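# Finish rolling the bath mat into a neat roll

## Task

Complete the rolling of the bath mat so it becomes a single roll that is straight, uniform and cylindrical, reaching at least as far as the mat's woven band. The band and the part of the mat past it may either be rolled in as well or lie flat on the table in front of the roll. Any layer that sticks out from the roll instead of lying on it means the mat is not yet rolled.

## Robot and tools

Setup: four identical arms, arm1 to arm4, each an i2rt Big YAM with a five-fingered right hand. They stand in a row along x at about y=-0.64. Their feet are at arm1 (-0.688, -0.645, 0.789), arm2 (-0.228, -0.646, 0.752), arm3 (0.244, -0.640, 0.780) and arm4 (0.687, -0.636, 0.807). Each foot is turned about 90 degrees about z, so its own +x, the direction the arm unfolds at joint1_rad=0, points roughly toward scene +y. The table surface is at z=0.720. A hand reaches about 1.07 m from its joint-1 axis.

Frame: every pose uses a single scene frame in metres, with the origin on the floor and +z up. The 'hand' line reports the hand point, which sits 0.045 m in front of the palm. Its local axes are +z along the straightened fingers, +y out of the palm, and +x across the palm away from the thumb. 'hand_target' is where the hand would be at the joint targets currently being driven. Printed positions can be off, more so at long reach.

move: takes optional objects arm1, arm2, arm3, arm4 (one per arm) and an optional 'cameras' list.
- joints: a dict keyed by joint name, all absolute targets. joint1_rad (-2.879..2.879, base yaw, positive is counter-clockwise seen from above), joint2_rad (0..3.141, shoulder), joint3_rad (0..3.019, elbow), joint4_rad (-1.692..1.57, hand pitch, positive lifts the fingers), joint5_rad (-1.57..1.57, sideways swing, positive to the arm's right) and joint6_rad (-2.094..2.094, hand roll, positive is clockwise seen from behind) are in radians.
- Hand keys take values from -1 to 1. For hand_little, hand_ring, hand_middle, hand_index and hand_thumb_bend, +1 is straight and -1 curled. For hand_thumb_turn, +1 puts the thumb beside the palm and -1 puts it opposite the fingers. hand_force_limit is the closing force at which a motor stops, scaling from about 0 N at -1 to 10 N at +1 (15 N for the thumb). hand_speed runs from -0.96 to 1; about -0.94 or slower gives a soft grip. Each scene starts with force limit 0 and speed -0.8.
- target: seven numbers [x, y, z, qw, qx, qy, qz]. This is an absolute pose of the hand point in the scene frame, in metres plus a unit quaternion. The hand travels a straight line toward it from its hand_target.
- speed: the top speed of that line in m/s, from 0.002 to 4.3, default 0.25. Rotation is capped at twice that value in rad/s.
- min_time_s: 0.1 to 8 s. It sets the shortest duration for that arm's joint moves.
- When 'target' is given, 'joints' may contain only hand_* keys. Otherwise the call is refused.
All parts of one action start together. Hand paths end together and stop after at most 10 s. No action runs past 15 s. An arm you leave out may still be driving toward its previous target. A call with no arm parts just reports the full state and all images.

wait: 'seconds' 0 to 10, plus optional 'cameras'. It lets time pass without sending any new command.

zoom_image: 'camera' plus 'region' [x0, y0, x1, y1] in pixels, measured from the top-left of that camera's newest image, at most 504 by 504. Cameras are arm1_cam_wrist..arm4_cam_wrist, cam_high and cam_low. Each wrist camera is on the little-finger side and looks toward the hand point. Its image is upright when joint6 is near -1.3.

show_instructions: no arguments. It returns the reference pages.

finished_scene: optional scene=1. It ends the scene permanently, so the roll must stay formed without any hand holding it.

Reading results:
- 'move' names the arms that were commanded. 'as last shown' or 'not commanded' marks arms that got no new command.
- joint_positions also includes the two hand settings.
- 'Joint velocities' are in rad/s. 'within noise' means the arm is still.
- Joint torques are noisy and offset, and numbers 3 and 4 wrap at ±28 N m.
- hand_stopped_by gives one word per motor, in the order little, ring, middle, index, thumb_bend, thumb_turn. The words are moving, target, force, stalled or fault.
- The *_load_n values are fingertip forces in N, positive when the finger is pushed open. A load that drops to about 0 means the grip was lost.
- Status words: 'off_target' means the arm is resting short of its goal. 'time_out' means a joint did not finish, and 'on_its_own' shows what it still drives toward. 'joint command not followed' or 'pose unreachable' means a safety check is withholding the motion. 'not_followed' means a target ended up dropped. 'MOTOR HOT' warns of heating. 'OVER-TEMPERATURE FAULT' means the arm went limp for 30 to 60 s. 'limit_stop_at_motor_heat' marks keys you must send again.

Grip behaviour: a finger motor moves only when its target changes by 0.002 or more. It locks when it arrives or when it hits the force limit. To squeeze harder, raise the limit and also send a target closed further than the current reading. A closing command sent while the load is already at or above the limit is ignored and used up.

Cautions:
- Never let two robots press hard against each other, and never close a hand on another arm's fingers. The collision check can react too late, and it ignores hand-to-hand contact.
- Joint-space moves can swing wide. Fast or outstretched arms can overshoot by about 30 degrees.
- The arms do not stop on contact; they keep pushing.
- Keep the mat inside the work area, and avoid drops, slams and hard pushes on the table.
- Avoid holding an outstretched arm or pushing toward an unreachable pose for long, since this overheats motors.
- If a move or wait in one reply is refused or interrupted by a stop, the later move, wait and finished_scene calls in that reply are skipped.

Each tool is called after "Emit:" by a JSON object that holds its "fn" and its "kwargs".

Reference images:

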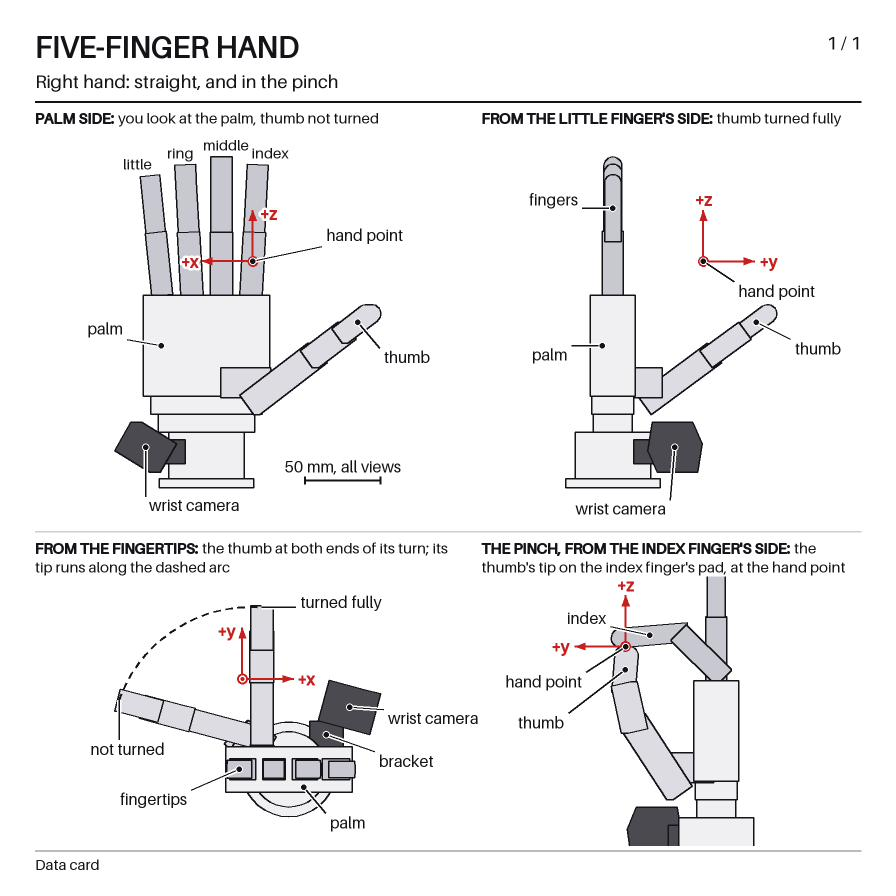

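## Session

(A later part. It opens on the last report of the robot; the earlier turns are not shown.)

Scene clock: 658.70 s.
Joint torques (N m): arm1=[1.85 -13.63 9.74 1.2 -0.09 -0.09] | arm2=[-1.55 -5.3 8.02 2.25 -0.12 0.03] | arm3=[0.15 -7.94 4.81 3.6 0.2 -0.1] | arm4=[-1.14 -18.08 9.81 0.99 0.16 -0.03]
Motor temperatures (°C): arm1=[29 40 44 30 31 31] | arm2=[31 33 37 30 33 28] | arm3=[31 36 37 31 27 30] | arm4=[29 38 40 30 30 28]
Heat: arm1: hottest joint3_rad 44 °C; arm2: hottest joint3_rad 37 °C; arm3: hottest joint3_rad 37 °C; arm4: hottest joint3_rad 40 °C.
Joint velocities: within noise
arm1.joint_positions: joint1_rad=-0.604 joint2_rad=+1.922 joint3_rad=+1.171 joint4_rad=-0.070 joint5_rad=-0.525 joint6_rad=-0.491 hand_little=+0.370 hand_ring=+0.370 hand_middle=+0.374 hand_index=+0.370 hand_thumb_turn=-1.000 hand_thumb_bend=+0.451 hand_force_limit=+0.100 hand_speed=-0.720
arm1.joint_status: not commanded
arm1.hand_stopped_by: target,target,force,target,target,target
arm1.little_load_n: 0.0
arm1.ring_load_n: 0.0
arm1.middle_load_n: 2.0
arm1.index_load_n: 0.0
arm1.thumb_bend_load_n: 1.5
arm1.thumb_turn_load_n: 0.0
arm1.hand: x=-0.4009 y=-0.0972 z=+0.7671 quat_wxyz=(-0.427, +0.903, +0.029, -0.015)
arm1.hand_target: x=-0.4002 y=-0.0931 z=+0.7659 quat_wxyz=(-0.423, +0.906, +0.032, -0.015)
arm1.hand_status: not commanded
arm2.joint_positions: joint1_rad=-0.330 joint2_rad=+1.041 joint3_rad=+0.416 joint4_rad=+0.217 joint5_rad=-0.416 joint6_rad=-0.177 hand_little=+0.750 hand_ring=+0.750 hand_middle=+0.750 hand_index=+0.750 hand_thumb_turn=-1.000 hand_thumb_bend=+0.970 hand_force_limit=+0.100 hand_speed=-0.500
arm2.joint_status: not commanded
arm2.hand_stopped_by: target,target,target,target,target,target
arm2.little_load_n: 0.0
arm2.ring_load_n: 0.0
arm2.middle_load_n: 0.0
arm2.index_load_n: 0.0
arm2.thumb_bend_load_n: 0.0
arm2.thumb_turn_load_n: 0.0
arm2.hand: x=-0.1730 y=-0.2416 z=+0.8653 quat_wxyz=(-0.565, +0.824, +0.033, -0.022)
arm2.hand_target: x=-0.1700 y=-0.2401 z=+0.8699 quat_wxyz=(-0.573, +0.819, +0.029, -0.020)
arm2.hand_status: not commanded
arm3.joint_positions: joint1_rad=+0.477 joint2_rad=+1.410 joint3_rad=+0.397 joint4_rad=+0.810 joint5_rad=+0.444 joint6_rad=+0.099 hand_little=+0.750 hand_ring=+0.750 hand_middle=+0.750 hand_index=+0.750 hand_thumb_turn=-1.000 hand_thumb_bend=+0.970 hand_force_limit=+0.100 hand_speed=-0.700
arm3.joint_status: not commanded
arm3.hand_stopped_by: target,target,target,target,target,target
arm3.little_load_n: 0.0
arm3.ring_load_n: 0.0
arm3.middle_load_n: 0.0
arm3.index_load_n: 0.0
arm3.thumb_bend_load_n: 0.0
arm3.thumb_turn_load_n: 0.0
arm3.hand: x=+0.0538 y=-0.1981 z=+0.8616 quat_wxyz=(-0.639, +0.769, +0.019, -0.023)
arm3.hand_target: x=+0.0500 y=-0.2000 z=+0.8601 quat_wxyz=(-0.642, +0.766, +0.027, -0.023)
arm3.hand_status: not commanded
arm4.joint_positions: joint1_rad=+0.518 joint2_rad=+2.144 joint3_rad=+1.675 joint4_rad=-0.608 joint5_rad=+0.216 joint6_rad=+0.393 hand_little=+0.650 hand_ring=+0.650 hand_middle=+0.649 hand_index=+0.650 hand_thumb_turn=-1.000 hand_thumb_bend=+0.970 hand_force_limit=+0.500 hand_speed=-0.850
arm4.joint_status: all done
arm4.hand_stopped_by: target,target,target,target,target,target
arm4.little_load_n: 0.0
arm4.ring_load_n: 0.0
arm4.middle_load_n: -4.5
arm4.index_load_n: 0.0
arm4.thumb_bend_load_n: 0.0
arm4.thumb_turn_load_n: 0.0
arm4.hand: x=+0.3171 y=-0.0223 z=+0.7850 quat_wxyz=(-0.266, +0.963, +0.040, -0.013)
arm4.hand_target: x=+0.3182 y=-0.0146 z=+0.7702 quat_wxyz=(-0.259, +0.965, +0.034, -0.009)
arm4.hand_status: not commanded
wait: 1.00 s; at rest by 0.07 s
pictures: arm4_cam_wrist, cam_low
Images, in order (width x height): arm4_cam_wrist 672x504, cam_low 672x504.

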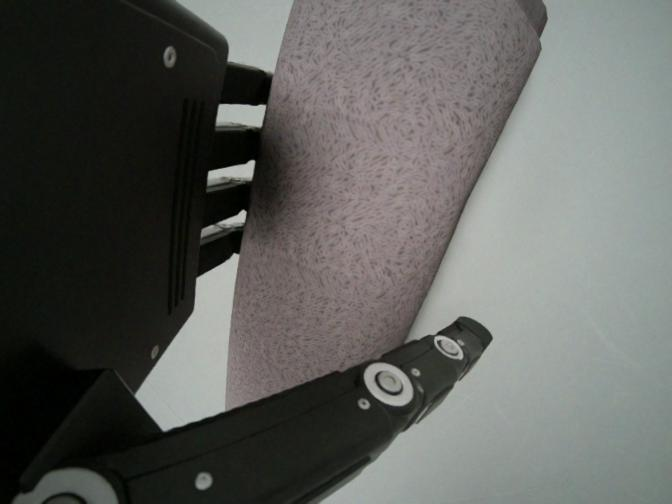

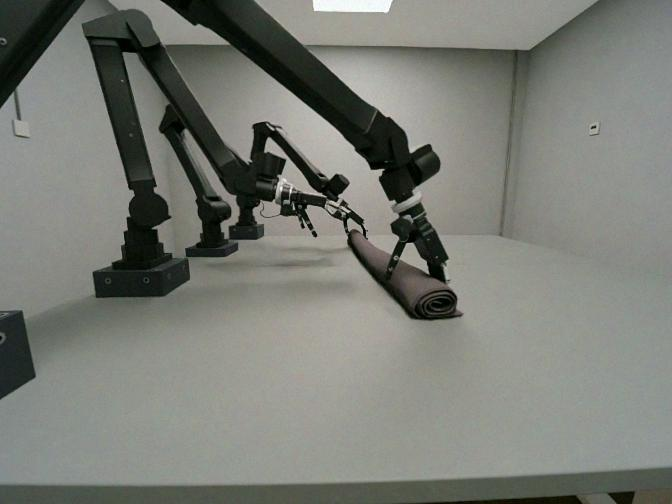

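Emit:
{"fn": "move", "kwargs": {"arm4": {"joints": {"hand_little": 0.78, "hand_ring": 0.78, "hand_middle": 0.78, "hand_index": 0.78, "hand_thumb_bend": 0.97, "hand_speed": -0.85}}}}

Emit:
{"fn": "move", "kwargs": {"arm4": {"target": [0.318, -0.016, 0.90, 0.2588, -0.9653, -0.0337, 0.009], "speed": 0.12}, "cameras": ["cam_low", "cam_high"]}}

Emit:
{"fn": "zoom_image", "kwargs": {"camera": "cam_low", "region": [360, 240, 500, 340]}}

Scene clock: 660.00 s.
Joint torques (N m): arm1=[1.49 -13.74 9.96 1.4 -0.18 -0.12] | arm2=[-1.67 -5.95 8.2 1.96 -0.21 0.11] | arm3=[0.09 -7.88 4.82 3.62 0.2 -0.1] | arm4=[-0.85 -17.85 9.62 1.1 0.19 0.02]
Motor temperatures (°C): arm1=[29 40 44 30 31 31] | arm2=[31 33 37 30 33 28] | arm3=[31 36 37 31 27 30] | arm4=[29 38 40 30 30 28]
Heat: arm1: hottest joint3_rad 44 °C; arm2: hottest joint3_rad 37 °C; arm3: hottest joint3_rad 37 °C; arm4: hottest joint3_rad 40 °C.
move: arm4 done
Joint velocities: within noise
arm1, arm2, arm3: as last shown
arm4.joint_positions: joint1_rad=+0.518 joint2_rad=+2.144 joint3_rad=+1.675 joint4_rad=-0.608 joint5_rad=+0.214 joint6_rad=+0.393 hand_little=+0.780 hand_ring=+0.780 hand_middle=+0.779 hand_index=+0.780 hand_thumb_turn=-1.000 hand_thumb_bend=+0.970 hand_force_limit=+0.500 hand_speed=-0.850
arm4.joint_status: all done
arm4.hand_stopped_by: target,target,target,target,target,target
arm4.little_load_n: 0.0
arm4.ring_load_n: 0.0
arm4.middle_load_n: -3.5
arm4.index_load_n: 0.0
arm4.thumb_bend_load_n: 0.0
arm4.thumb_turn_load_n: 0.0
arm4.hand: x=+0.3168 y=-0.0225 z=+0.7850 quat_wxyz=(-0.266, +0.963, +0.040, -0.014)
arm4.hand_target: x=+0.3182 y=-0.0146 z=+0.7702 quat_wxyz=(-0.259, +0.965, +0.034, -0.009)
arm4.hand_status: not commanded
pictures: none

Scene clock: 661.90 s.
Joint torques (N m): arm1=[1.14 -14.74 9.96 1.28 -0.14 -0.12] | arm2=[-0.85 -5.66 7.92 2.21 -0.18 0.06] | arm3=[0.15 -7.88 4.82 3.63 0.2 -0.1] | arm4=[-1.26 -20.78 11.99 0.95 0.17 -0.04]
Motor temperatures (°C): arm1=[29 40 44 30 31 31] | arm2=[31 33 37 30 33 28] | arm3=[31 36 37 31 27 30] | arm4=[29 38 40 30 30 28]
Heat: arm1: hottest joint3_rad 44 °C; arm2: hottest joint3_rad 37 °C; arm3: hottest joint3_rad 37 °C; arm4: hottest joint3_rad 40 °C.
move: arm4 off_target
Joint velocities: within noise
arm1, arm2, arm3: as last shown
arm4.joint_positions: joint1_rad=+0.518 joint2_rad=+2.066 joint3_rad=+1.796 joint4_rad=-0.879 joint5_rad=+0.216 joint6_rad=+0.396 hand_little=+0.780 hand_ring=+0.780 hand_middle=+0.779 hand_index=+0.780 hand_thumb_turn=-1.000 hand_thumb_bend=+0.970 hand_force_limit=+0.500 hand_speed=-0.850
arm4.joint_status: not commanded
arm4.hand_stopped_by: target,target,target,target,target,target
arm4.little_load_n: 0.0
arm4.ring_load_n: 0.0
arm4.middle_load_n: 0.0
arm4.index_load_n: 0.0
arm4.thumb_bend_load_n: 0.0
arm4.thumb_turn_load_n: 0.0
arm4.hand: x=+0.3241 y=-0.0349 z=+0.8693 quat_wxyz=(-0.235, +0.971, +0.043, +0.003)
arm4.hand_target: x=+0.3188 y=-0.0173 z=+0.9003 quat_wxyz=(-0.259, +0.965, +0.034, -0.009)
arm4.hand_status: off_target (0.037 m and 3.3 deg from the pose sent, 0.115 m and 1.2 deg at the start)
pictures: cam_high, cam_low
Images, in order (width x height): cam_high 672x504, cam_low 672x504.

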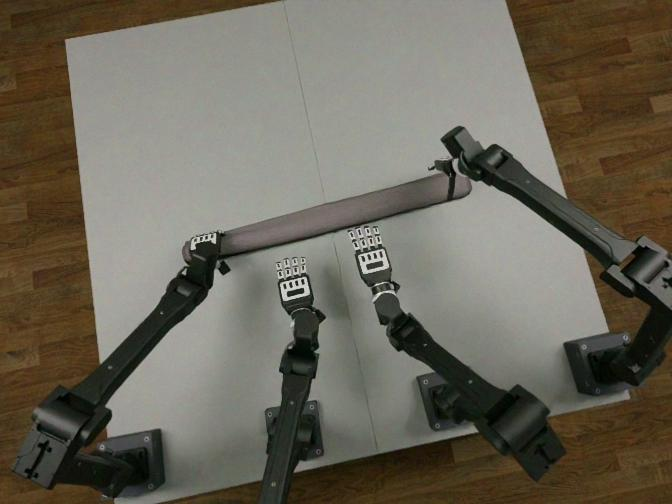

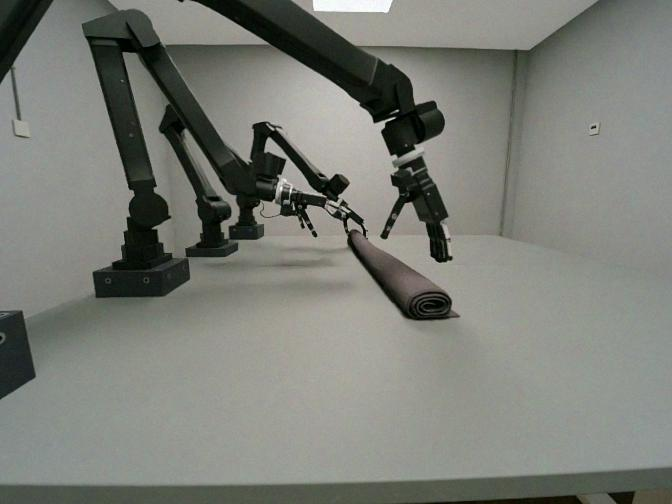

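Scaled by 3.600 from the camera's image (finer frame: 960x720).

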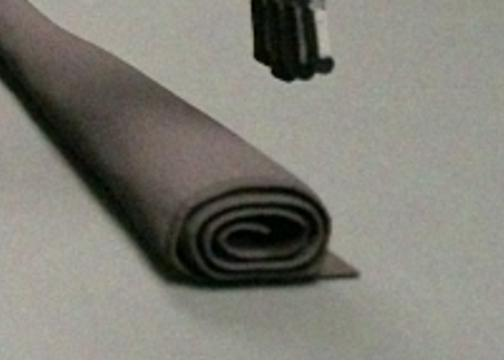

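Emit:
{"fn": "move", "kwargs": {"arm2": {"target": [-0.162, -0.068, 0.90, 0.4226, -0.9058, -0.0316, 0.0148], "speed": 0.15}, "arm3": {"target": [0.079, -0.054, 0.89, 0.4226, -0.9058, -0.0316, 0.0148], "speed": 0.15}, "arm4": {"target": [0.318, -0.034, 0.89, 0.4226, -0.9058, -0.0316, 0.0148], "speed": 0.15}, "cameras": ["cam_high"]}}

Emit:
{"fn": "move", "kwargs": {"arm2": {"target": [-0.162, -0.064, 0.79, 0.4226, -0.9058, -0.0316, 0.0148], "speed": 0.1}, "arm3": {"target": [0.079, -0.052, 0.775, 0.4226, -0.9058, -0.0316, 0.0148], "speed": 0.1}, "arm4": {"target": [0.318, -0.03, 0.785, 0.4226, -0.9058, -0.0316, 0.0148], "speed": 0.1}, "cameras": ["arm2_cam_wrist", "arm3_cam_wrist", "arm4_cam_wrist", "cam_low", "cam_high"]}}

Scene clock: 665.90 s.
Joint torques (N m): arm1=[1.67 -14.92 9.83 1.2 -0.15 -0.13] | arm2=[0.21 -12.86 13.01 0.84 0.02 -0.11] | arm3=[-1.96 -14.56 11.71 1.77 0.07 0.18] | arm4=[0.38 -20.31 6.69 2.66 0.25 -0.17]
Motor temperatures (°C): arm1=[29 40 44 30 31 31] | arm2=[31 33 38 30 33 28] | arm3=[31 36 38 31 27 30] | arm4=[29 38 40 30 30 28]
Heat: arm1: hottest joint3_rad 44 °C; arm2: hottest joint3_rad 38 °C; arm3: hottest joint3_rad 38 °C; arm4: hottest joint3_rad 40 °C.
move: arm2 off_target; arm3 off_target; arm4 off_target
Joint velocities: within noise
arm1: as last shown
arm2.joint_positions: joint1_rad=-0.181 joint2_rad=+1.519 joint3_rad=+1.087 joint4_rad=-0.325 joint5_rad=-0.217 joint6_rad=-0.178 hand_little=+0.750 hand_ring=+0.750 hand_middle=+0.750 hand_index=+0.750 hand_thumb_turn=-1.000 hand_thumb_bend=+0.970 hand_force_limit=+0.100 hand_speed=-0.500
arm2.joint_status: not commanded
arm2.hand_stopped_by: target,target,target,target,target,target
arm2.little_load_n: 0.0
arm2.ring_load_n: 0.0
arm2.middle_load_n: -0.5
arm2.index_load_n: 0.0
arm2.thumb_bend_load_n: 0.0
arm2.thumb_turn_load_n: 0.0
arm2.hand: x=-0.1627 y=-0.0858 z=+0.8810 quat_wxyz=(-0.407, +0.913, +0.022, -0.020)
arm2.hand_target: x=-0.1623 y=-0.0691 z=+0.9002 quat_wxyz=(-0.423, +0.906, +0.031, -0.015)
arm2.hand_status: off_target (0.026 m and 2.3 deg from the pose sent, 0.177 m and 18.9 deg at the start)
arm3.joint_positions: joint1_rad=+0.236 joint2_rad=+1.583 joint3_rad=+1.049 joint4_rad=-0.210 joint5_rad=+0.147 joint6_rad=+0.110 hand_little=+0.750 hand_ring=+0.750 hand_middle=+0.750 hand_index=+0.750 hand_thumb_turn=-1.000 hand_thumb_bend=+0.970 hand_force_limit=+0.100 hand_speed=-0.700
arm3.joint_status: not commanded
arm3.hand_stopped_by: target,target,target,target,target,target
arm3.little_load_n: 0.0
arm3.ring_load_n: 0.0
arm3.middle_load_n: 0.0
arm3.index_load_n: 0.0
arm3.thumb_bend_load_n: 0.0
arm3.thumb_turn_load_n: 0.0
arm3.hand: x=+0.0797 y=-0.0789 z=+0.8685 quat_wxyz=(-0.406, +0.913, +0.044, -0.010)
arm3.hand_target: x=+0.0795 y=-0.0556 z=+0.8906 quat_wxyz=(-0.423, +0.905, +0.032, -0.015)
arm3.hand_status: off_target (0.033 m and 2.5 deg from the pose sent, 0.149 m and 29.5 deg at the start)
arm4.joint_positions: joint1_rad=+0.568 joint2_rad=+1.898 joint3_rad=+1.429 joint4_rad=-0.335 joint5_rad=+0.383 joint6_rad=+0.364 hand_little=+0.780 hand_ring=+0.780 hand_middle=+0.779 hand_index=+0.780 hand_thumb_turn=-1.000 hand_thumb_bend=+0.970 hand_force_limit=+0.500 hand_speed=-0.850
arm4.joint_status: not commanded
arm4.hand_stopped_by: target,target,target,target,target,target
arm4.little_load_n: 0.0
arm4.ring_load_n: 0.0
arm4.middle_load_n: 0.0
arm4.index_load_n: 0.0
arm4.thumb_bend_load_n: 0.0
arm4.thumb_turn_load_n: 0.5
arm4.hand: x=+0.3216 y=-0.0324 z=+0.8754 quat_wxyz=(-0.409, +0.912, +0.028, -0.008)
arm4.hand_target: x=+0.3180 y=-0.0340 z=+0.8898 quat_wxyz=(-0.422, +0.906, +0.031, -0.015)
arm4.hand_status: off_target (0.015 m and 1.9 deg from the pose sent, 0.022 m and 22.9 deg at the start)
Images, in order (width x height): cam_high 672x504.

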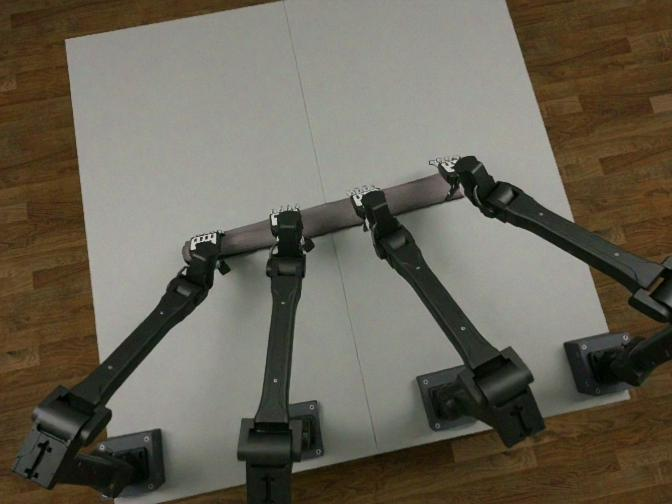

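Scene clock: 667.80 s.
Joint torques (N m): arm1=[1.9 -13.86 9.76 0.98 -0.14 -0.13] | arm2=[-0.67 -14.15 7.77 1.78 -0.02 -0.14] | arm3=[-1.96 -16.79 6.19 3.26 0.07 0.16] | arm4=[-0.38 -17.2 6.34 2.74 0.16 -0.19]
Motor temperatures (°C): arm1=[29 40 44 30 31 31] | arm2=[31 33 38 30 33 28] | arm3=[31 36 38 31 27 30] | arm4=[29 38 40 30 30 28]
Heat: arm1: hottest joint3_rad 44 °C; arm2: hottest joint3_rad 38 °C; arm3: hottest joint3_rad 38 °C; arm4: hottest joint3_rad 40 °C.
move: arm2 done; arm3 done; arm4 done
Joint velocities: within noise
arm1: as last shown
arm1.thumb_bend_load_n: 1.0
arm2.joint_positions: joint1_rad=-0.180 joint2_rad=+1.690 joint3_rad=+1.006 joint4_rad=-0.052 joint5_rad=-0.216 joint6_rad=-0.179 hand_little=+0.750 hand_ring=+0.750 hand_middle=+0.750 hand_index=+0.750 hand_thumb_turn=-1.000 hand_thumb_bend=+0.970 hand_force_limit=+0.100 hand_speed=-0.500
arm2.joint_status: not commanded
arm2.hand_stopped_by: target,target,target,target,target,target
arm2.little_load_n: 0.0
arm2.ring_load_n: 0.0
arm2.middle_load_n: 0.0
arm2.index_load_n: 0.0
arm2.thumb_bend_load_n: 0.0
arm2.thumb_turn_load_n: 0.0
arm2.hand: x=-0.1593 y=-0.0679 z=+0.7889 quat_wxyz=(-0.416, +0.909, +0.024, -0.018)
arm2.hand_target: x=-0.1619 y=-0.0640 z=+0.7900 quat_wxyz=(-0.422, +0.906, +0.032, -0.015)
arm2.hand_status: done (0.005 m and 1.3 deg from the pose sent, 0.094 m and 2.3 deg at the start)
arm3.joint_positions: joint1_rad=+0.235 joint2_rad=+1.785 joint3_rad=+1.005 joint4_rad=+0.056 joint5_rad=+0.147 joint6_rad=+0.110 hand_little=+0.750 hand_ring=+0.750 hand_middle=+0.750 hand_index=+0.750 hand_thumb_turn=-1.000 hand_thumb_bend=+0.970 hand_force_limit=+0.100 hand_speed=-0.700
arm3.joint_status: not commanded
arm3.hand_stopped_by: target,target,target,target,target,target
arm3.little_load_n: 0.0
arm3.ring_load_n: 0.0
arm3.middle_load_n: 0.0
arm3.index_load_n: 0.0
arm3.thumb_bend_load_n: 0.0
arm3.thumb_turn_load_n: 0.0
arm3.hand: x=+0.0744 y=-0.0579 z=+0.7752 quat_wxyz=(-0.415, +0.909, +0.042, -0.012)
arm3.hand_target: x=+0.0791 y=-0.0521 z=+0.7751 quat_wxyz=(-0.422, +0.906, +0.032, -0.015)
arm3.hand_status: done (0.007 m and 1.5 deg from the pose sent, 0.097 m and 2.5 deg at the start)
arm4.joint_positions: joint1_rad=+0.568 joint2_rad=+2.014 joint3_rad=+1.349 joint4_rad=-0.105 joint5_rad=+0.383 joint6_rad=+0.361 hand_little=+0.780 hand_ring=+0.780 hand_middle=+0.779 hand_index=+0.780 hand_thumb_turn=-1.000 hand_thumb_bend=+0.970 hand_force_limit=+0.500 hand_speed=-0.850
arm4.joint_status: not commanded
arm4.hand_stopped_by: target,target,target,target,target,target
arm4.little_load_n: 0.0
arm4.ring_load_n: 0.0
arm4.middle_load_n: 0.0
arm4.index_load_n: 0.0
arm4.thumb_bend_load_n: 0.0
arm4.thumb_turn_load_n: 0.0
arm4.hand: x=+0.3190 y=-0.0275 z=+0.7942 quat_wxyz=(-0.423, +0.906, +0.026, -0.016)
arm4.hand_target: x=+0.3180 y=-0.0301 z=+0.7852 quat_wxyz=(-0.422, +0.906, +0.031, -0.015)
arm4.hand_status: done (0.010 m and 0.7 deg from the pose sent, 0.091 m and 1.9 deg at the start)
pictures: arm2_cam_wrist, arm3_cam_wrist, arm4_cam_wrist, cam_high, cam_low
Images, in order (width x height): arm2_cam_wrist 672x504, arm3_cam_wrist 672x504, arm4_cam_wrist 672x504, cam_high 672x504, cam_low 672x504.

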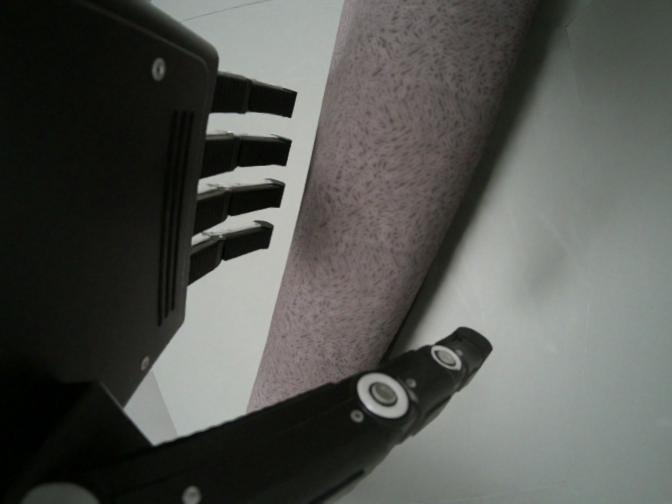

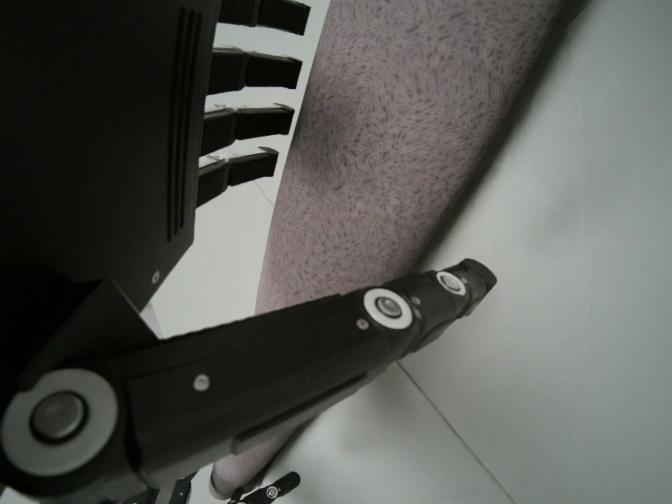

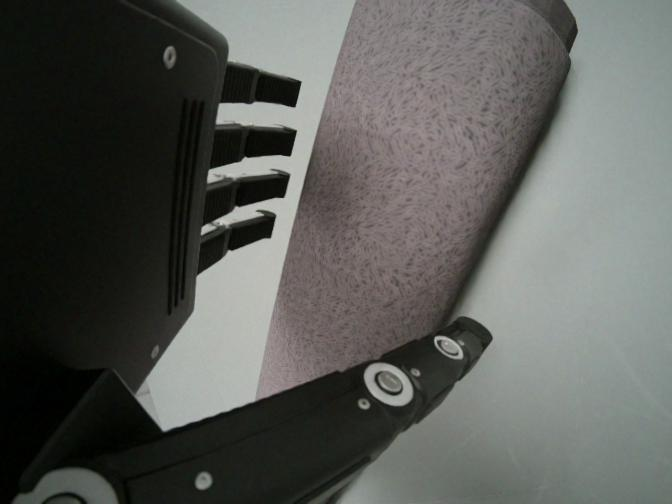

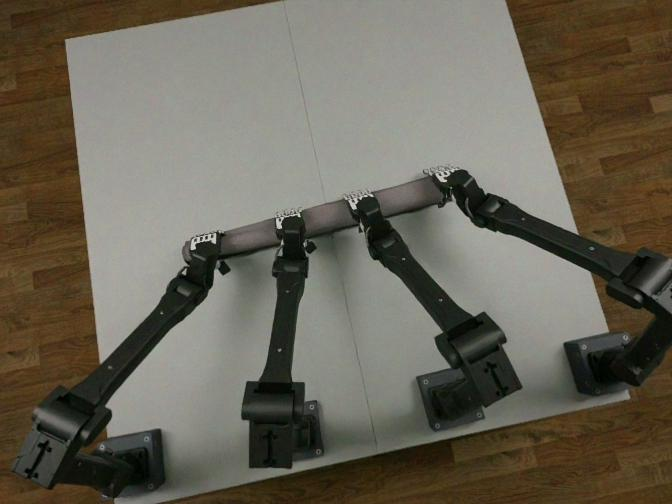

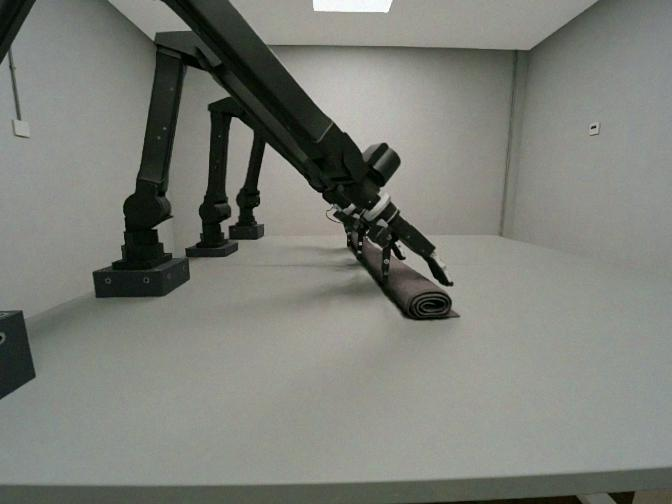

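Emit:
{"fn": "move", "kwargs": {"arm2": {"target": [-0.162, -0.060, 0.780, 0.4226, -0.9058, -0.0316, 0.0148], "speed": 0.06, "joints": {"hand_little": 0.47, "hand_ring": 0.47, "hand_middle": 0.47, "hand_index": 0.47, "hand_thumb_bend": 0.62, "hand_force_limit": 0.1, "hand_speed": -0.85}}, "arm3": {"target": [0.079, -0.048, 0.761, 0.4226, -0.9058, -0.0316, 0.0148], "speed": 0.06, "joints": {"hand_little": 0.47, "hand_ring": 0.47, "hand_middle": 0.47, "hand_index": 0.47, "hand_thumb_bend": 0.62, "hand_force_limit": 0.1, "hand_speed": -0.85}}, "arm4": {"target": [0.318, -0.026, 0.778, 0.4226, -0.9058, -0.0316, 0.0148], "speed": 0.06, "joints": {"hand_little": 0.47, "hand_ring": 0.47, "hand_middle": 0.47, "hand_index": 0.47, "hand_thumb_bend": 0.62, "hand_force_limit": 0.1, "hand_speed": -0.85}}, "cameras": ["cam_low", "cam_high"]}}

Scene clock: 671.43 s.
Joint torques (N m): arm1=[1.67 -13.92 9.8 1.29 -0.11 -0.12] | arm2=[0.03 -14.8 7.91 1.42 0.08 -0.11] | arm3=[-1.9 -15.5 6.35 2.78 0.06 0.16] | arm4=[-0.91 -17.26 6.68 2.52 0.05 -0.18]
Motor temperatures (°C): arm1=[29 40 44 30 31 31] | arm2=[31 33 38 30 33 28] | arm3=[31 36 38 31 27 30] | arm4=[29 38 40 30 30 28]
Heat: arm1: hottest joint3_rad 44 °C; arm2: hottest joint3_rad 38 °C; arm3: hottest joint3_rad 38 °C; arm4: hottest joint3_rad 40 °C.
move: arm2 done; arm3 off_target; arm4 done
Joint velocities: within noise
arm1: as last shown
arm2.joint_positions: joint1_rad=-0.179 joint2_rad=+1.706 joint3_rad=+1.006 joint4_rad=-0.020 joint5_rad=-0.215 joint6_rad=-0.179 hand_little=+0.470 hand_ring=+0.470 hand_middle=+0.470 hand_index=+0.470 hand_thumb_turn=-1.000 hand_thumb_bend=+0.620 hand_force_limit=+0.100 hand_speed=-0.850
arm2.joint_status: all done
arm2.hand_stopped_by: target,target,target,target,target,target
arm2.little_load_n: 0.0
arm2.ring_load_n: 0.0
arm2.middle_load_n: 1.5
arm2.index_load_n: 0.0
arm2.thumb_bend_load_n: 0.5
arm2.thumb_turn_load_n: 0.0
arm2.hand: x=-0.1587 y=-0.0624 z=+0.7845 quat_wxyz=(-0.423, +0.906, +0.025, -0.016)
arm2.hand_target: x=-0.1620 y=-0.0600 z=+0.7801 quat_wxyz=(-0.423, +0.906, +0.032, -0.015)
arm2.hand_status: done (0.006 m and 0.8 deg from the pose sent, 0.012 m and 1.2 deg at the start)
arm3.joint_positions: joint1_rad=+0.233 joint2_rad=+1.803 joint3_rad=+1.005 joint4_rad=+0.101 joint5_rad=+0.145 joint6_rad=+0.110 hand_little=+0.470 hand_ring=+0.470 hand_middle=+0.470 hand_index=+0.470 hand_thumb_turn=-1.000 hand_thumb_bend=+0.622 hand_force_limit=+0.100 hand_speed=-0.850
arm3.joint_status: all done
arm3.hand_stopped_by: target,target,target,target,target,target
arm3.little_load_n: 0.0
arm3.ring_load_n: 0.0
arm3.middle_load_n: 2.5
arm3.index_load_n: 0.0
arm3.thumb_bend_load_n: 2.0
arm3.thumb_turn_load_n: 0.0
arm3.hand: x=+0.0732 y=-0.0506 z=+0.7718 quat_wxyz=(-0.427, +0.903, +0.040, -0.015)
arm3.hand_target: x=+0.0790 y=-0.0483 z=+0.7612 quat_wxyz=(-0.422, +0.906, +0.032, -0.015)
arm3.hand_status: off_target (0.012 m and 1.2 deg from the pose sent, 0.018 m and 1.6 deg at the start)
arm4.joint_positions: joint1_rad=+0.568 joint2_rad=+2.028 joint3_rad=+1.349 joint4_rad=-0.090 joint5_rad=+0.383 joint6_rad=+0.358 hand_little=+0.470 hand_ring=+0.470 hand_middle=+0.470 hand_index=+0.470 hand_thumb_turn=-1.000 hand_thumb_bend=+0.621 hand_force_limit=+0.100 hand_speed=-0.850
arm4.joint_status: all done
arm4.hand_stopped_by: target,target,target,target,target,target
arm4.little_load_n: 0.5
arm4.ring_load_n: 0.0
arm4.middle_load_n: 0.5
arm4.index_load_n: 0.0
arm4.thumb_bend_load_n: 1.0
arm4.thumb_turn_load_n: 0.5
arm4.hand: x=+0.3185 y=-0.0266 z=+0.7868 quat_wxyz=(-0.423, +0.906, +0.027, -0.016)
arm4.hand_target: x=+0.3180 y=-0.0261 z=+0.7782 quat_wxyz=(-0.423, +0.906, +0.032, -0.015)
arm4.hand_status: done (0.009 m and 0.5 deg from the pose sent, 0.016 m and 0.7 deg at the start)
pictures: cam_high, cam_low
Images, in order (width x height): cam_high 672x504, cam_low 672x504.

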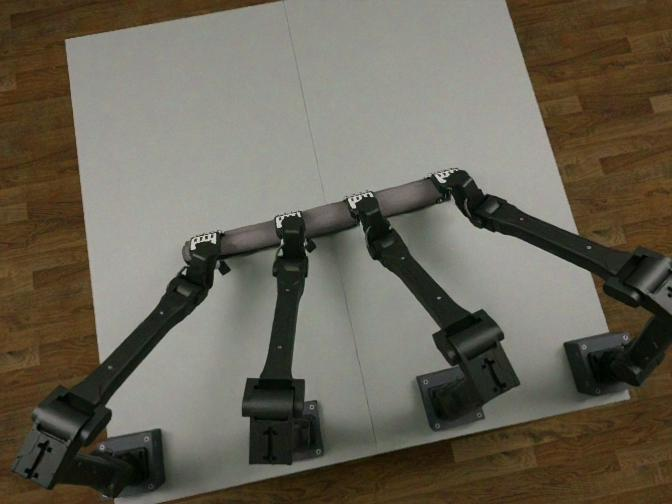

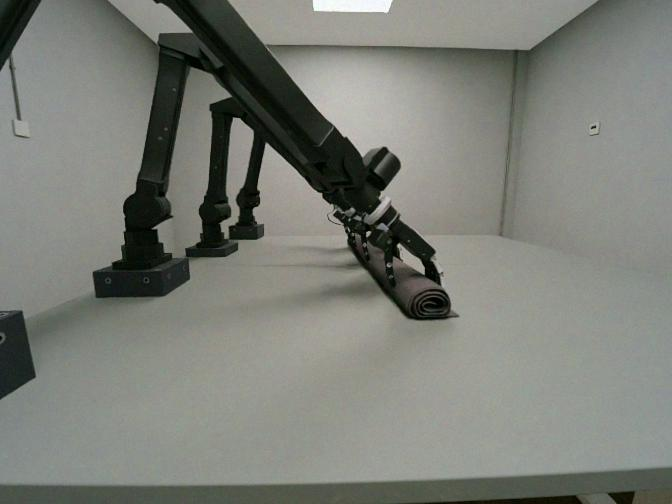

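Emit:
{"fn": "move", "kwargs": {"arm2": {"target": [-0.162, -0.060, 0.778, 0.4226, -0.9058, -0.0316, 0.0148], "speed": 0.06, "joints": {"hand_little": 0.37, "hand_ring": 0.37, "hand_middle": 0.37, "hand_index": 0.37, "hand_thumb_bend": 0.45, "hand_force_limit": 0.4, "hand_speed": -0.88}}, "arm3": {"target": [0.079, -0.048, 0.759, 0.4226, -0.9058, -0.0316, 0.0148], "speed": 0.06, "joints": {"hand_little": 0.37, "hand_ring": 0.37, "hand_middle": 0.37, "hand_index": 0.37, "hand_thumb_bend": 0.45, "hand_force_limit": 0.4, "hand_speed": -0.88}}, "arm4": {"target": [0.318, -0.026, 0.777, 0.4226, -0.9058, -0.0316, 0.0148], "speed": 0.06, "joints": {"hand_little": 0.37, "hand_ring": 0.37, "hand_middle": 0.37, "hand_index": 0.37, "hand_thumb_bend": 0.45, "hand_force_limit": 0.4, "hand_speed": -0.88}}, "cameras": ["cam_low"]}}

Emit:
{"fn": "zoom_image", "kwargs": {"camera": "cam_low", "region": [360, 240, 500, 340]}}

Scene clock: 673.23 s.
Joint torques (N m): arm1=[1.32 -14.39 9.74 1.18 -0.17 -0.13] | arm2=[-0.44 -13.8 7.92 1.5 -0.01 -0.11] | arm3=[-1.96 -15.15 6.27 2.47 0.06 0.16] | arm4=[-0.62 -17.73 6.68 2.19 0.04 -0.19]
Motor temperatures (°C): arm1=[29 40 44 30 31 31] | arm2=[31 33 38 30 33 28] | arm3=[31 36 38 31 27 30] | arm4=[29 38 40 30 30 28]
Heat: arm1: hottest joint3_rad 44 °C; arm2: hottest joint3_rad 38 °C; arm3: hottest joint3_rad 38 °C; arm4: hottest joint3_rad 40 °C.
move: arm2 done; arm3 off_target; arm4 off_target
Joint velocities: within noise
arm1: as last shown
arm1.thumb_bend_load_n: 0.5
arm2.joint_positions: joint1_rad=-0.178 joint2_rad=+1.706 joint3_rad=+1.006 joint4_rad=-0.010 joint5_rad=-0.215 joint6_rad=-0.179 hand_little=+0.370 hand_ring=+0.370 hand_middle=+0.371 hand_index=+0.370 hand_thumb_turn=-1.000 hand_thumb_bend=+0.453 hand_force_limit=+0.400 hand_speed=-0.880
arm2.joint_status: all done
arm2.hand_stopped_by: target,target,target,target,target,target
arm2.little_load_n: 0.0
arm2.ring_load_n: 0.0
arm2.middle_load_n: 5.5
arm2.index_load_n: 0.0
arm2.thumb_bend_load_n: 3.0
arm2.thumb_turn_load_n: 0.5
arm2.hand: x=-0.1585 y=-0.0603 z=+0.7860 quat_wxyz=(-0.427, +0.904, +0.026, -0.015)
arm2.hand_target: x=-0.1620 y=-0.0601 z=+0.7782 quat_wxyz=(-0.423, +0.906, +0.032, -0.015)
arm2.hand_status: done (0.009 m and 0.9 deg from the pose sent, 0.008 m and 0.8 deg at the start)
arm3.joint_positions: joint1_rad=+0.233 joint2_rad=+1.803 joint3_rad=+1.005 joint4_rad=+0.114 joint5_rad=+0.145 joint6_rad=+0.110 hand_little=+0.370 hand_ring=+0.370 hand_middle=+0.371 hand_index=+0.370 hand_thumb_turn=-1.000 hand_thumb_bend=+0.452 hand_force_limit=+0.400 hand_speed=-0.880
arm3.joint_status: all done
arm3.hand_stopped_by: target,target,target,target,target,target
arm3.little_load_n: 0.0
arm3.ring_load_n: 0.0
arm3.middle_load_n: 5.5
arm3.index_load_n: 1.0
arm3.thumb_bend_load_n: 3.0
arm3.thumb_turn_load_n: 0.0
arm3.hand: x=+0.0725 y=-0.0479 z=+0.7740 quat_wxyz=(-0.432, +0.901, +0.040, -0.017)
arm3.hand_target: x=+0.0790 y=-0.0484 z=+0.7593 quat_wxyz=(-0.423, +0.906, +0.032, -0.015)
arm3.hand_status: off_target (0.016 m and 1.6 deg from the pose sent, 0.014 m and 1.2 deg at the start)
arm4.joint_positions: joint1_rad=+0.568 joint2_rad=+2.028 joint3_rad=+1.349 joint4_rad=-0.081 joint5_rad=+0.383 joint6_rad=+0.357 hand_little=+0.370 hand_ring=+0.370 hand_middle=+0.371 hand_index=+0.370 hand_thumb_turn=-1.000 hand_thumb_bend=+0.451 hand_force_limit=+0.400 hand_speed=-0.880
arm4.joint_status: all done
arm4.hand_stopped_by: target,target,target,target,target,target
arm4.little_load_n: 0.5
arm4.ring_load_n: 0.0
arm4.middle_load_n: 2.5
arm4.index_load_n: 0.0
arm4.thumb_bend_load_n: 1.5
arm4.thumb_turn_load_n: 0.5
arm4.hand: x=+0.3174 y=-0.0250 z=+0.7883 quat_wxyz=(-0.426, +0.904, +0.027, -0.018)
arm4.hand_target: x=+0.3180 y=-0.0261 z=+0.7772 quat_wxyz=(-0.423, +0.906, +0.032, -0.015)
arm4.hand_status: off_target (0.011 m and 0.8 deg from the pose sent, 0.010 m and 0.5 deg at the start)
Images, in order (width x height): cam_low 672x504.

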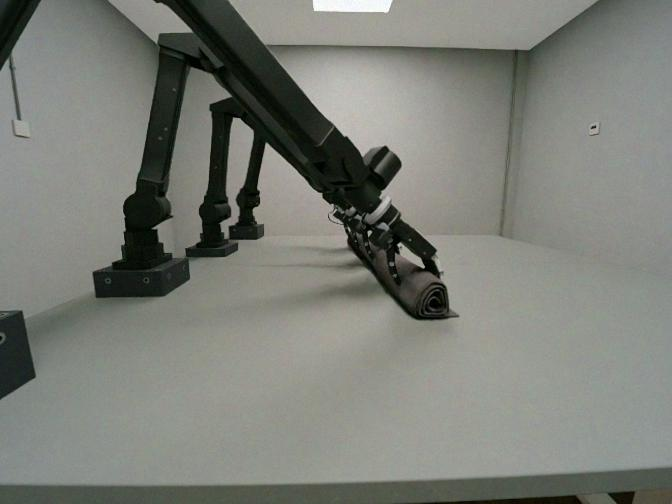

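Scaled by 3.600 from the camera's image (finer frame: 960x720).

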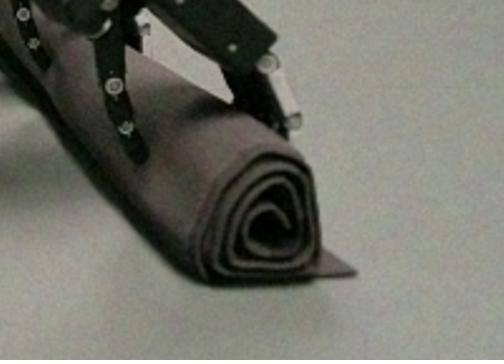

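Emit:
{"fn": "move", "kwargs": {"arm1": {"target": [-0.400, -0.093, 0.757, 0.4226, -0.9058, -0.0316, 0.0148], "speed": 0.06}, "arm2": {"target": [-0.162, -0.060, 0.764, 0.4226, -0.9058, -0.0316, 0.0148], "speed": 0.06, "joints": {"hand_little": 0.42, "hand_ring": 0.42, "hand_middle": 0.42, "hand_index": 0.42, "hand_thumb_bend": 0.52, "hand_force_limit": 0.4, "hand_speed": -0.85}}, "arm3": {"target": [0.079, -0.046, 0.748, 0.4226, -0.9058, -0.0316, 0.0148], "speed": 0.06, "joints": {"hand_little": 0.42, "hand_ring": 0.42, "hand_middle": 0.42, "hand_index": 0.42, "hand_thumb_bend": 0.52, "hand_force_limit": 0.4, "hand_speed": -0.85}}, "arm4": {"target": [0.318, -0.026, 0.763, 0.4226, -0.9058, -0.0316, 0.0148], "speed": 0.06, "joints": {"hand_little": 0.42, "hand_ring": 0.42, "hand_middle": 0.42, "hand_index": 0.42, "hand_thumb_bend": 0.52, "hand_force_limit": 0.4, "hand_speed": -0.85}}, "cameras": ["cam_low"]}}

Emit:
{"fn": "zoom_image", "kwargs": {"camera": "cam_low", "region": [360, 240, 500, 340]}}

Scene clock: 675.33 s.
Joint torques (N m): arm1=[1.73 -12.98 9.33 1.87 -0.17 -0.16] | arm2=[0.38 -12.92 6.72 1.62 0.05 -0.09] | arm3=[-1.96 -13.98 6.17 2.91 0.04 0.15] | arm4=[-0.5 -16.03 6.13 2.65 0.06 -0.19]
Motor temperatures (°C): arm1=[29 40 44 30 31 31] | arm2=[31 33 38 30 33 28] | arm3=[31 36 39 31 27 30] | arm4=[29 38 40 30 30 28]
Heat: arm1: hottest joint3_rad 44 °C; arm2: hottest joint3_rad 38 °C; arm3: hottest joint3_rad 39 °C; arm4: hottest joint3_rad 40 °C.
move: arm1 off_target; arm2 off_target; arm3 off_target; arm4 off_target
Joint velocities: within noise
arm1.joint_positions: joint1_rad=-0.604 joint2_rad=+1.922 joint3_rad=+1.171 joint4_rad=-0.070 joint5_rad=-0.525 joint6_rad=-0.491 hand_little=+0.370 hand_ring=+0.370 hand_middle=+0.374 hand_index=+0.370 hand_thumb_turn=-1.000 hand_thumb_bend=+0.451 hand_force_limit=+0.100 hand_speed=-0.720
arm1.joint_status: not commanded
arm1.hand_stopped_by: target,target,force,target,target,target
arm1.little_load_n: 0.0
arm1.ring_load_n: 0.0
arm1.middle_load_n: 2.0
arm1.index_load_n: 0.0
arm1.thumb_bend_load_n: 0.5
arm1.thumb_turn_load_n: 0.0
arm1.hand: x=-0.4009 y=-0.0972 z=+0.7671 quat_wxyz=(-0.427, +0.903, +0.029, -0.015)
arm1.hand_target: x=-0.4003 y=-0.0933 z=+0.7570 quat_wxyz=(-0.422, +0.906, +0.032, -0.015)
arm1.hand_status: off_target (0.011 m and 0.7 deg from the pose sent, 0.011 m and 0.7 deg at the start)
arm2.joint_positions: joint1_rad=-0.178 joint2_rad=+1.720 joint3_rad=+1.006 joint4_rad=+0.019 joint5_rad=-0.215 joint6_rad=-0.179 hand_little=+0.420 hand_ring=+0.420 hand_middle=+0.420 hand_index=+0.420 hand_thumb_turn=-1.000 hand_thumb_bend=+0.521 hand_force_limit=+0.400 hand_speed=-0.850
arm2.joint_status: all done
arm2.hand_stopped_by: target,target,target,target,target,target
arm2.little_load_n: 0.0
arm2.ring_load_n: 0.0
arm2.middle_load_n: 0.5
arm2.index_load_n: 0.0
arm2.thumb_bend_load_n: 1.5
arm2.thumb_turn_load_n: 0.5
arm2.hand: x=-0.1574 y=-0.0555 z=+0.7825 quat_wxyz=(-0.434, +0.901, +0.027, -0.013)
arm2.hand_target: x=-0.1620 y=-0.0605 z=+0.7646 quat_wxyz=(-0.423, +0.906, +0.032, -0.015)
arm2.hand_status: off_target (0.020 m and 1.5 deg from the pose sent, 0.022 m and 0.9 deg at the start)
arm3.joint_positions: joint1_rad=+0.232 joint2_rad=+1.815 joint3_rad=+1.005 joint4_rad=+0.129 joint5_rad=+0.145 joint6_rad=+0.110 hand_little=+0.420 hand_ring=+0.420 hand_middle=+0.420 hand_index=+0.420 hand_thumb_turn=-1.000 hand_thumb_bend=+0.520 hand_force_limit=+0.400 hand_speed=-0.850
arm3.joint_status: all done
arm3.hand_stopped_by: target,target,target,target,target,target
arm3.little_load_n: 0.0
arm3.ring_load_n: 0.0
arm3.middle_load_n: 1.0
arm3.index_load_n: 0.0
arm3.thumb_bend_load_n: 1.0
arm3.thumb_turn_load_n: 0.0
arm3.hand: x=+0.0725 y=-0.0461 z=+0.7700 quat_wxyz=(-0.434, +0.900, +0.039, -0.017)
arm3.hand_target: x=+0.0792 y=-0.0469 z=+0.7487 quat_wxyz=(-0.423, +0.906, +0.031, -0.015)
arm3.hand_status: off_target (0.023 m and 1.8 deg from the pose sent, 0.027 m and 1.6 deg at the start)
arm4.joint_positions: joint1_rad=+0.568 joint2_rad=+2.035 joint3_rad=+1.349 joint4_rad=-0.060 joint5_rad=+0.383 joint6_rad=+0.357 hand_little=+0.420 hand_ring=+0.420 hand_middle=+0.420 hand_index=+0.420 hand_thumb_turn=-1.000 hand_thumb_bend=+0.520 hand_force_limit=+0.400 hand_speed=-0.850
arm4.joint_status: all done
arm4.hand_stopped_by: target,target,target,target,target,target
arm4.little_load_n: 0.0
arm4.ring_load_n: 0.0
arm4.middle_load_n: 0.0
arm4.index_load_n: 0.0
arm4.thumb_bend_load_n: 0.0
arm4.thumb_turn_load_n: 0.0
arm4.hand: x=+0.3154 y=-0.0219 z=+0.7871 quat_wxyz=(-0.432, +0.901, +0.025, -0.021)
arm4.hand_target: x=+0.3184 y=-0.0267 z=+0.7635 quat_wxyz=(-0.422, +0.906, +0.032, -0.015)
arm4.hand_status: off_target (0.025 m and 1.6 deg from the pose sent, 0.025 m and 0.8 deg at the start)
Images, in order (width x height): cam_low 672x504.

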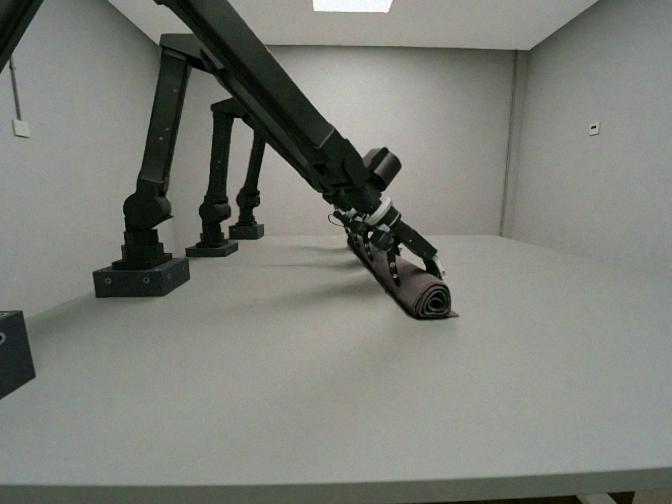

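Scaled by 3.600 from the camera's image (finer frame: 960x720).

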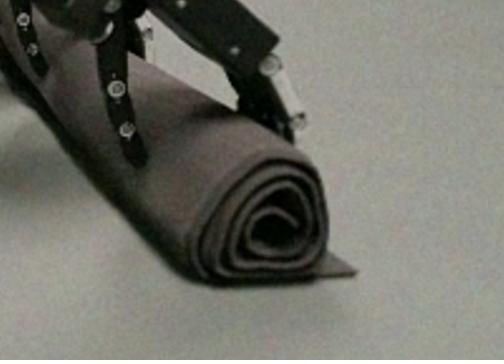

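Emit:
{"fn": "move", "kwargs": {"arm1": {"target": [-0.400, -0.093, 0.750, 0.4226, -0.9058, -0.0316, 0.0148], "speed": 0.06, "joints": {"hand_little": 0.32, "hand_ring": 0.32, "hand_middle": 0.32, "hand_index": 0.32, "hand_thumb_bend": 0.40, "hand_force_limit": 0.5, "hand_speed": -0.85}}, "arm2": {"target": [-0.162, -0.062, 0.752, 0.4226, -0.9058, -0.0316, 0.0148], "speed": 0.06, "joints": {"hand_little": 0.32, "hand_ring": 0.32, "hand_middle": 0.32, "hand_index": 0.32, "hand_thumb_bend": 0.40, "hand_force_limit": 0.5, "hand_speed": -0.85}}, "arm3": {"target": [0.079, -0.046, 0.738, 0.4226, -0.9058, -0.0316, 0.0148], "speed": 0.06, "joints": {"hand_little": 0.32, "hand_ring": 0.32, "hand_middle": 0.32, "hand_index": 0.32, "hand_thumb_bend": 0.40, "hand_force_limit": 0.5, "hand_speed": -0.85}}, "arm4": {"target": [0.318, -0.026, 0.750, 0.4226, -0.9058, -0.0316, 0.0148], "speed": 0.06, "joints": {"hand_little": 0.32, "hand_ring": 0.32, "hand_middle": 0.32, "hand_index": 0.32, "hand_thumb_bend": 0.40, "hand_force_limit": 0.5, "hand_speed": -0.85}}, "cameras": ["cam_low"]}}

Emit:
{"fn": "zoom_image", "kwargs": {"camera": "cam_low", "region": [360, 240, 500, 340]}}

Scene clock: 677.47 s.
Joint torques (N m): arm1=[1.61 -12.28 8.79 2.4 -0.16 -0.15] | arm2=[0.09 -12.22 5.97 1.58 0.11 -0.04] | arm3=[-1.96 -13.1 5.75 2.71 0.07 0.16] | arm4=[-0.85 -15.33 5.65 2.71 0.02 -0.07]
Motor temperatures (°C): arm1=[29 40 44 30 31 31] | arm2=[31 33 38 30 33 28] | arm3=[31 36 39 31 27 30] | arm4=[29 38 40 30 30 28]
Heat: arm1: hottest joint3_rad 44 °C; arm2: hottest joint3_rad 38 °C; arm3: hottest joint3_rad 39 °C; arm4: hottest joint3_rad 40 °C.
move: arm1 off_target; arm2 off_target; arm3 off_target; arm4 off_target
Joint velocities: within noise
arm1.joint_positions: joint1_rad=-0.604 joint2_rad=+1.922 joint3_rad=+1.171 joint4_rad=-0.063 joint5_rad=-0.525 joint6_rad=-0.491 hand_little=+0.320 hand_ring=+0.320 hand_middle=+0.321 hand_index=+0.320 hand_thumb_turn=-1.000 hand_thumb_bend=+0.401 hand_force_limit=+0.500 hand_speed=-0.850
arm1.joint_status: all done
arm1.hand_stopped_by: target,target,target,target,target,target
arm1.little_load_n: 0.0
arm1.ring_load_n: 0.0
arm1.middle_load_n: 3.0
arm1.index_load_n: 0.0
arm1.thumb_bend_load_n: 2.0
arm1.thumb_turn_load_n: 0.0
arm1.hand: x=-0.3999 y=-0.0960 z=+0.7677 quat_wxyz=(-0.430, +0.902, +0.030, -0.013)
arm1.hand_target: x=-0.4004 y=-0.0937 z=+0.7503 quat_wxyz=(-0.423, +0.906, +0.032, -0.015)
arm1.hand_status: off_target (0.018 m and 1.0 deg from the pose sent, 0.018 m and 0.7 deg at the start)
arm2.joint_positions: joint1_rad=-0.178 joint2_rad=+1.725 joint3_rad=+0.995 joint4_rad=+0.060 joint5_rad=-0.217 joint6_rad=-0.179 hand_little=+0.320 hand_ring=+0.320 hand_middle=+0.321 hand_index=+0.320 hand_thumb_turn=-1.000 hand_thumb_bend=+0.405 hand_force_limit=+0.500 hand_speed=-0.850
arm2.joint_status: all done
arm2.hand_stopped_by: target,target,target,target,target,target
arm2.little_load_n: 1.0
arm2.ring_load_n: 0.5
arm2.middle_load_n: 5.5
arm2.index_load_n: 0.5
arm2.thumb_bend_load_n: 6.0
arm2.thumb_turn_load_n: 0.5
arm2.hand: x=-0.1571 y=-0.0523 z=+0.7817 quat_wxyz=(-0.445, +0.895, +0.028, -0.011)
arm2.hand_target: x=-0.1621 y=-0.0631 z=+0.7532 quat_wxyz=(-0.423, +0.906, +0.032, -0.015)
arm2.hand_status: off_target (0.032 m and 2.9 deg from the pose sent, 0.031 m and 1.5 deg at the start)
arm3.joint_positions: joint1_rad=+0.232 joint2_rad=+1.822 joint3_rad=+1.005 joint4_rad=+0.159 joint5_rad=+0.144 joint6_rad=+0.110 hand_little=+0.320 hand_ring=+0.320 hand_middle=+0.322 hand_index=+0.320 hand_thumb_turn=-1.000 hand_thumb_bend=+0.407 hand_force_limit=+0.500 hand_speed=-0.850
arm3.joint_status: all done
arm3.hand_stopped_by: target,target,target,target,target,target
arm3.little_load_n: 2.0
arm3.ring_load_n: 1.5
arm3.middle_load_n: 7.0
arm3.index_load_n: 3.0
arm3.thumb_bend_load_n: 9.5
arm3.thumb_turn_load_n: 0.0
arm3.hand: x=+0.0710 y=-0.0411 z=+0.7708 quat_wxyz=(-0.444, +0.895, +0.038, -0.019)
arm3.hand_target: x=+0.0793 y=-0.0476 z=+0.7394 quat_wxyz=(-0.423, +0.906, +0.031, -0.015)
arm3.hand_status: off_target (0.034 m and 2.9 deg from the pose sent, 0.033 m and 1.7 deg at the start)
arm4.joint_positions: joint1_rad=+0.568 joint2_rad=+2.044 joint3_rad=+1.349 joint4_rad=-0.031 joint5_rad=+0.384 joint6_rad=+0.351 hand_little=+0.320 hand_ring=+0.320 hand_middle=+0.321 hand_index=+0.320 hand_thumb_turn=-1.000 hand_thumb_bend=+0.403 hand_force_limit=+0.500 hand_speed=-0.850
arm4.joint_status: all done
arm4.hand_stopped_by: target,target,target,target,target,target
arm4.little_load_n: 0.5
arm4.ring_load_n: 0.5
arm4.middle_load_n: 2.5
arm4.index_load_n: 0.5
arm4.thumb_bend_load_n: 3.5
arm4.thumb_turn_load_n: 0.0
arm4.hand: x=+0.3134 y=-0.0177 z=+0.7856 quat_wxyz=(-0.440, +0.897, +0.025, -0.024)
arm4.hand_target: x=+0.3187 y=-0.0273 z=+0.7511 quat_wxyz=(-0.422, +0.906, +0.032, -0.015)
arm4.hand_status: off_target (0.037 m and 2.6 deg from the pose sent, 0.037 m and 1.6 deg at the start)
Images, in order (width x height): cam_low 672x504.

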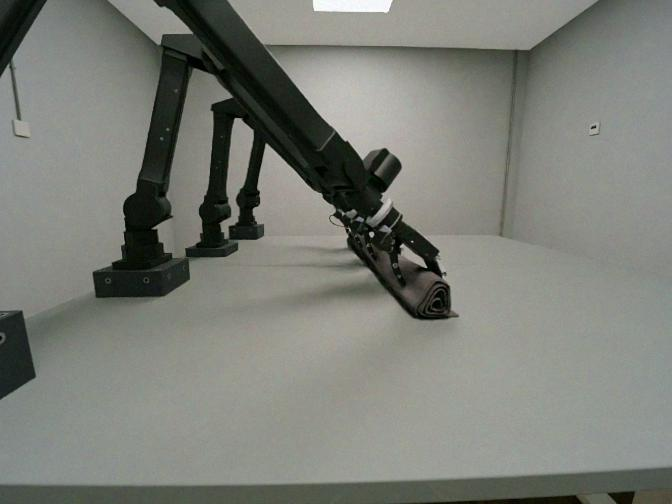

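Scaled by 3.600 from the camera's image (finer frame: 960x720).

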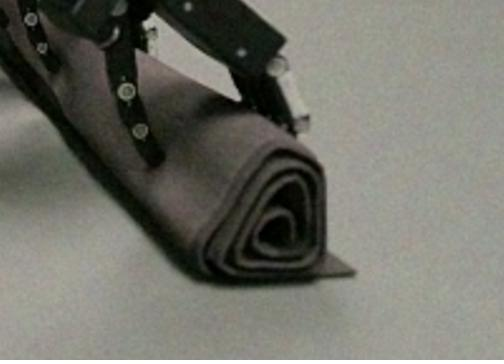

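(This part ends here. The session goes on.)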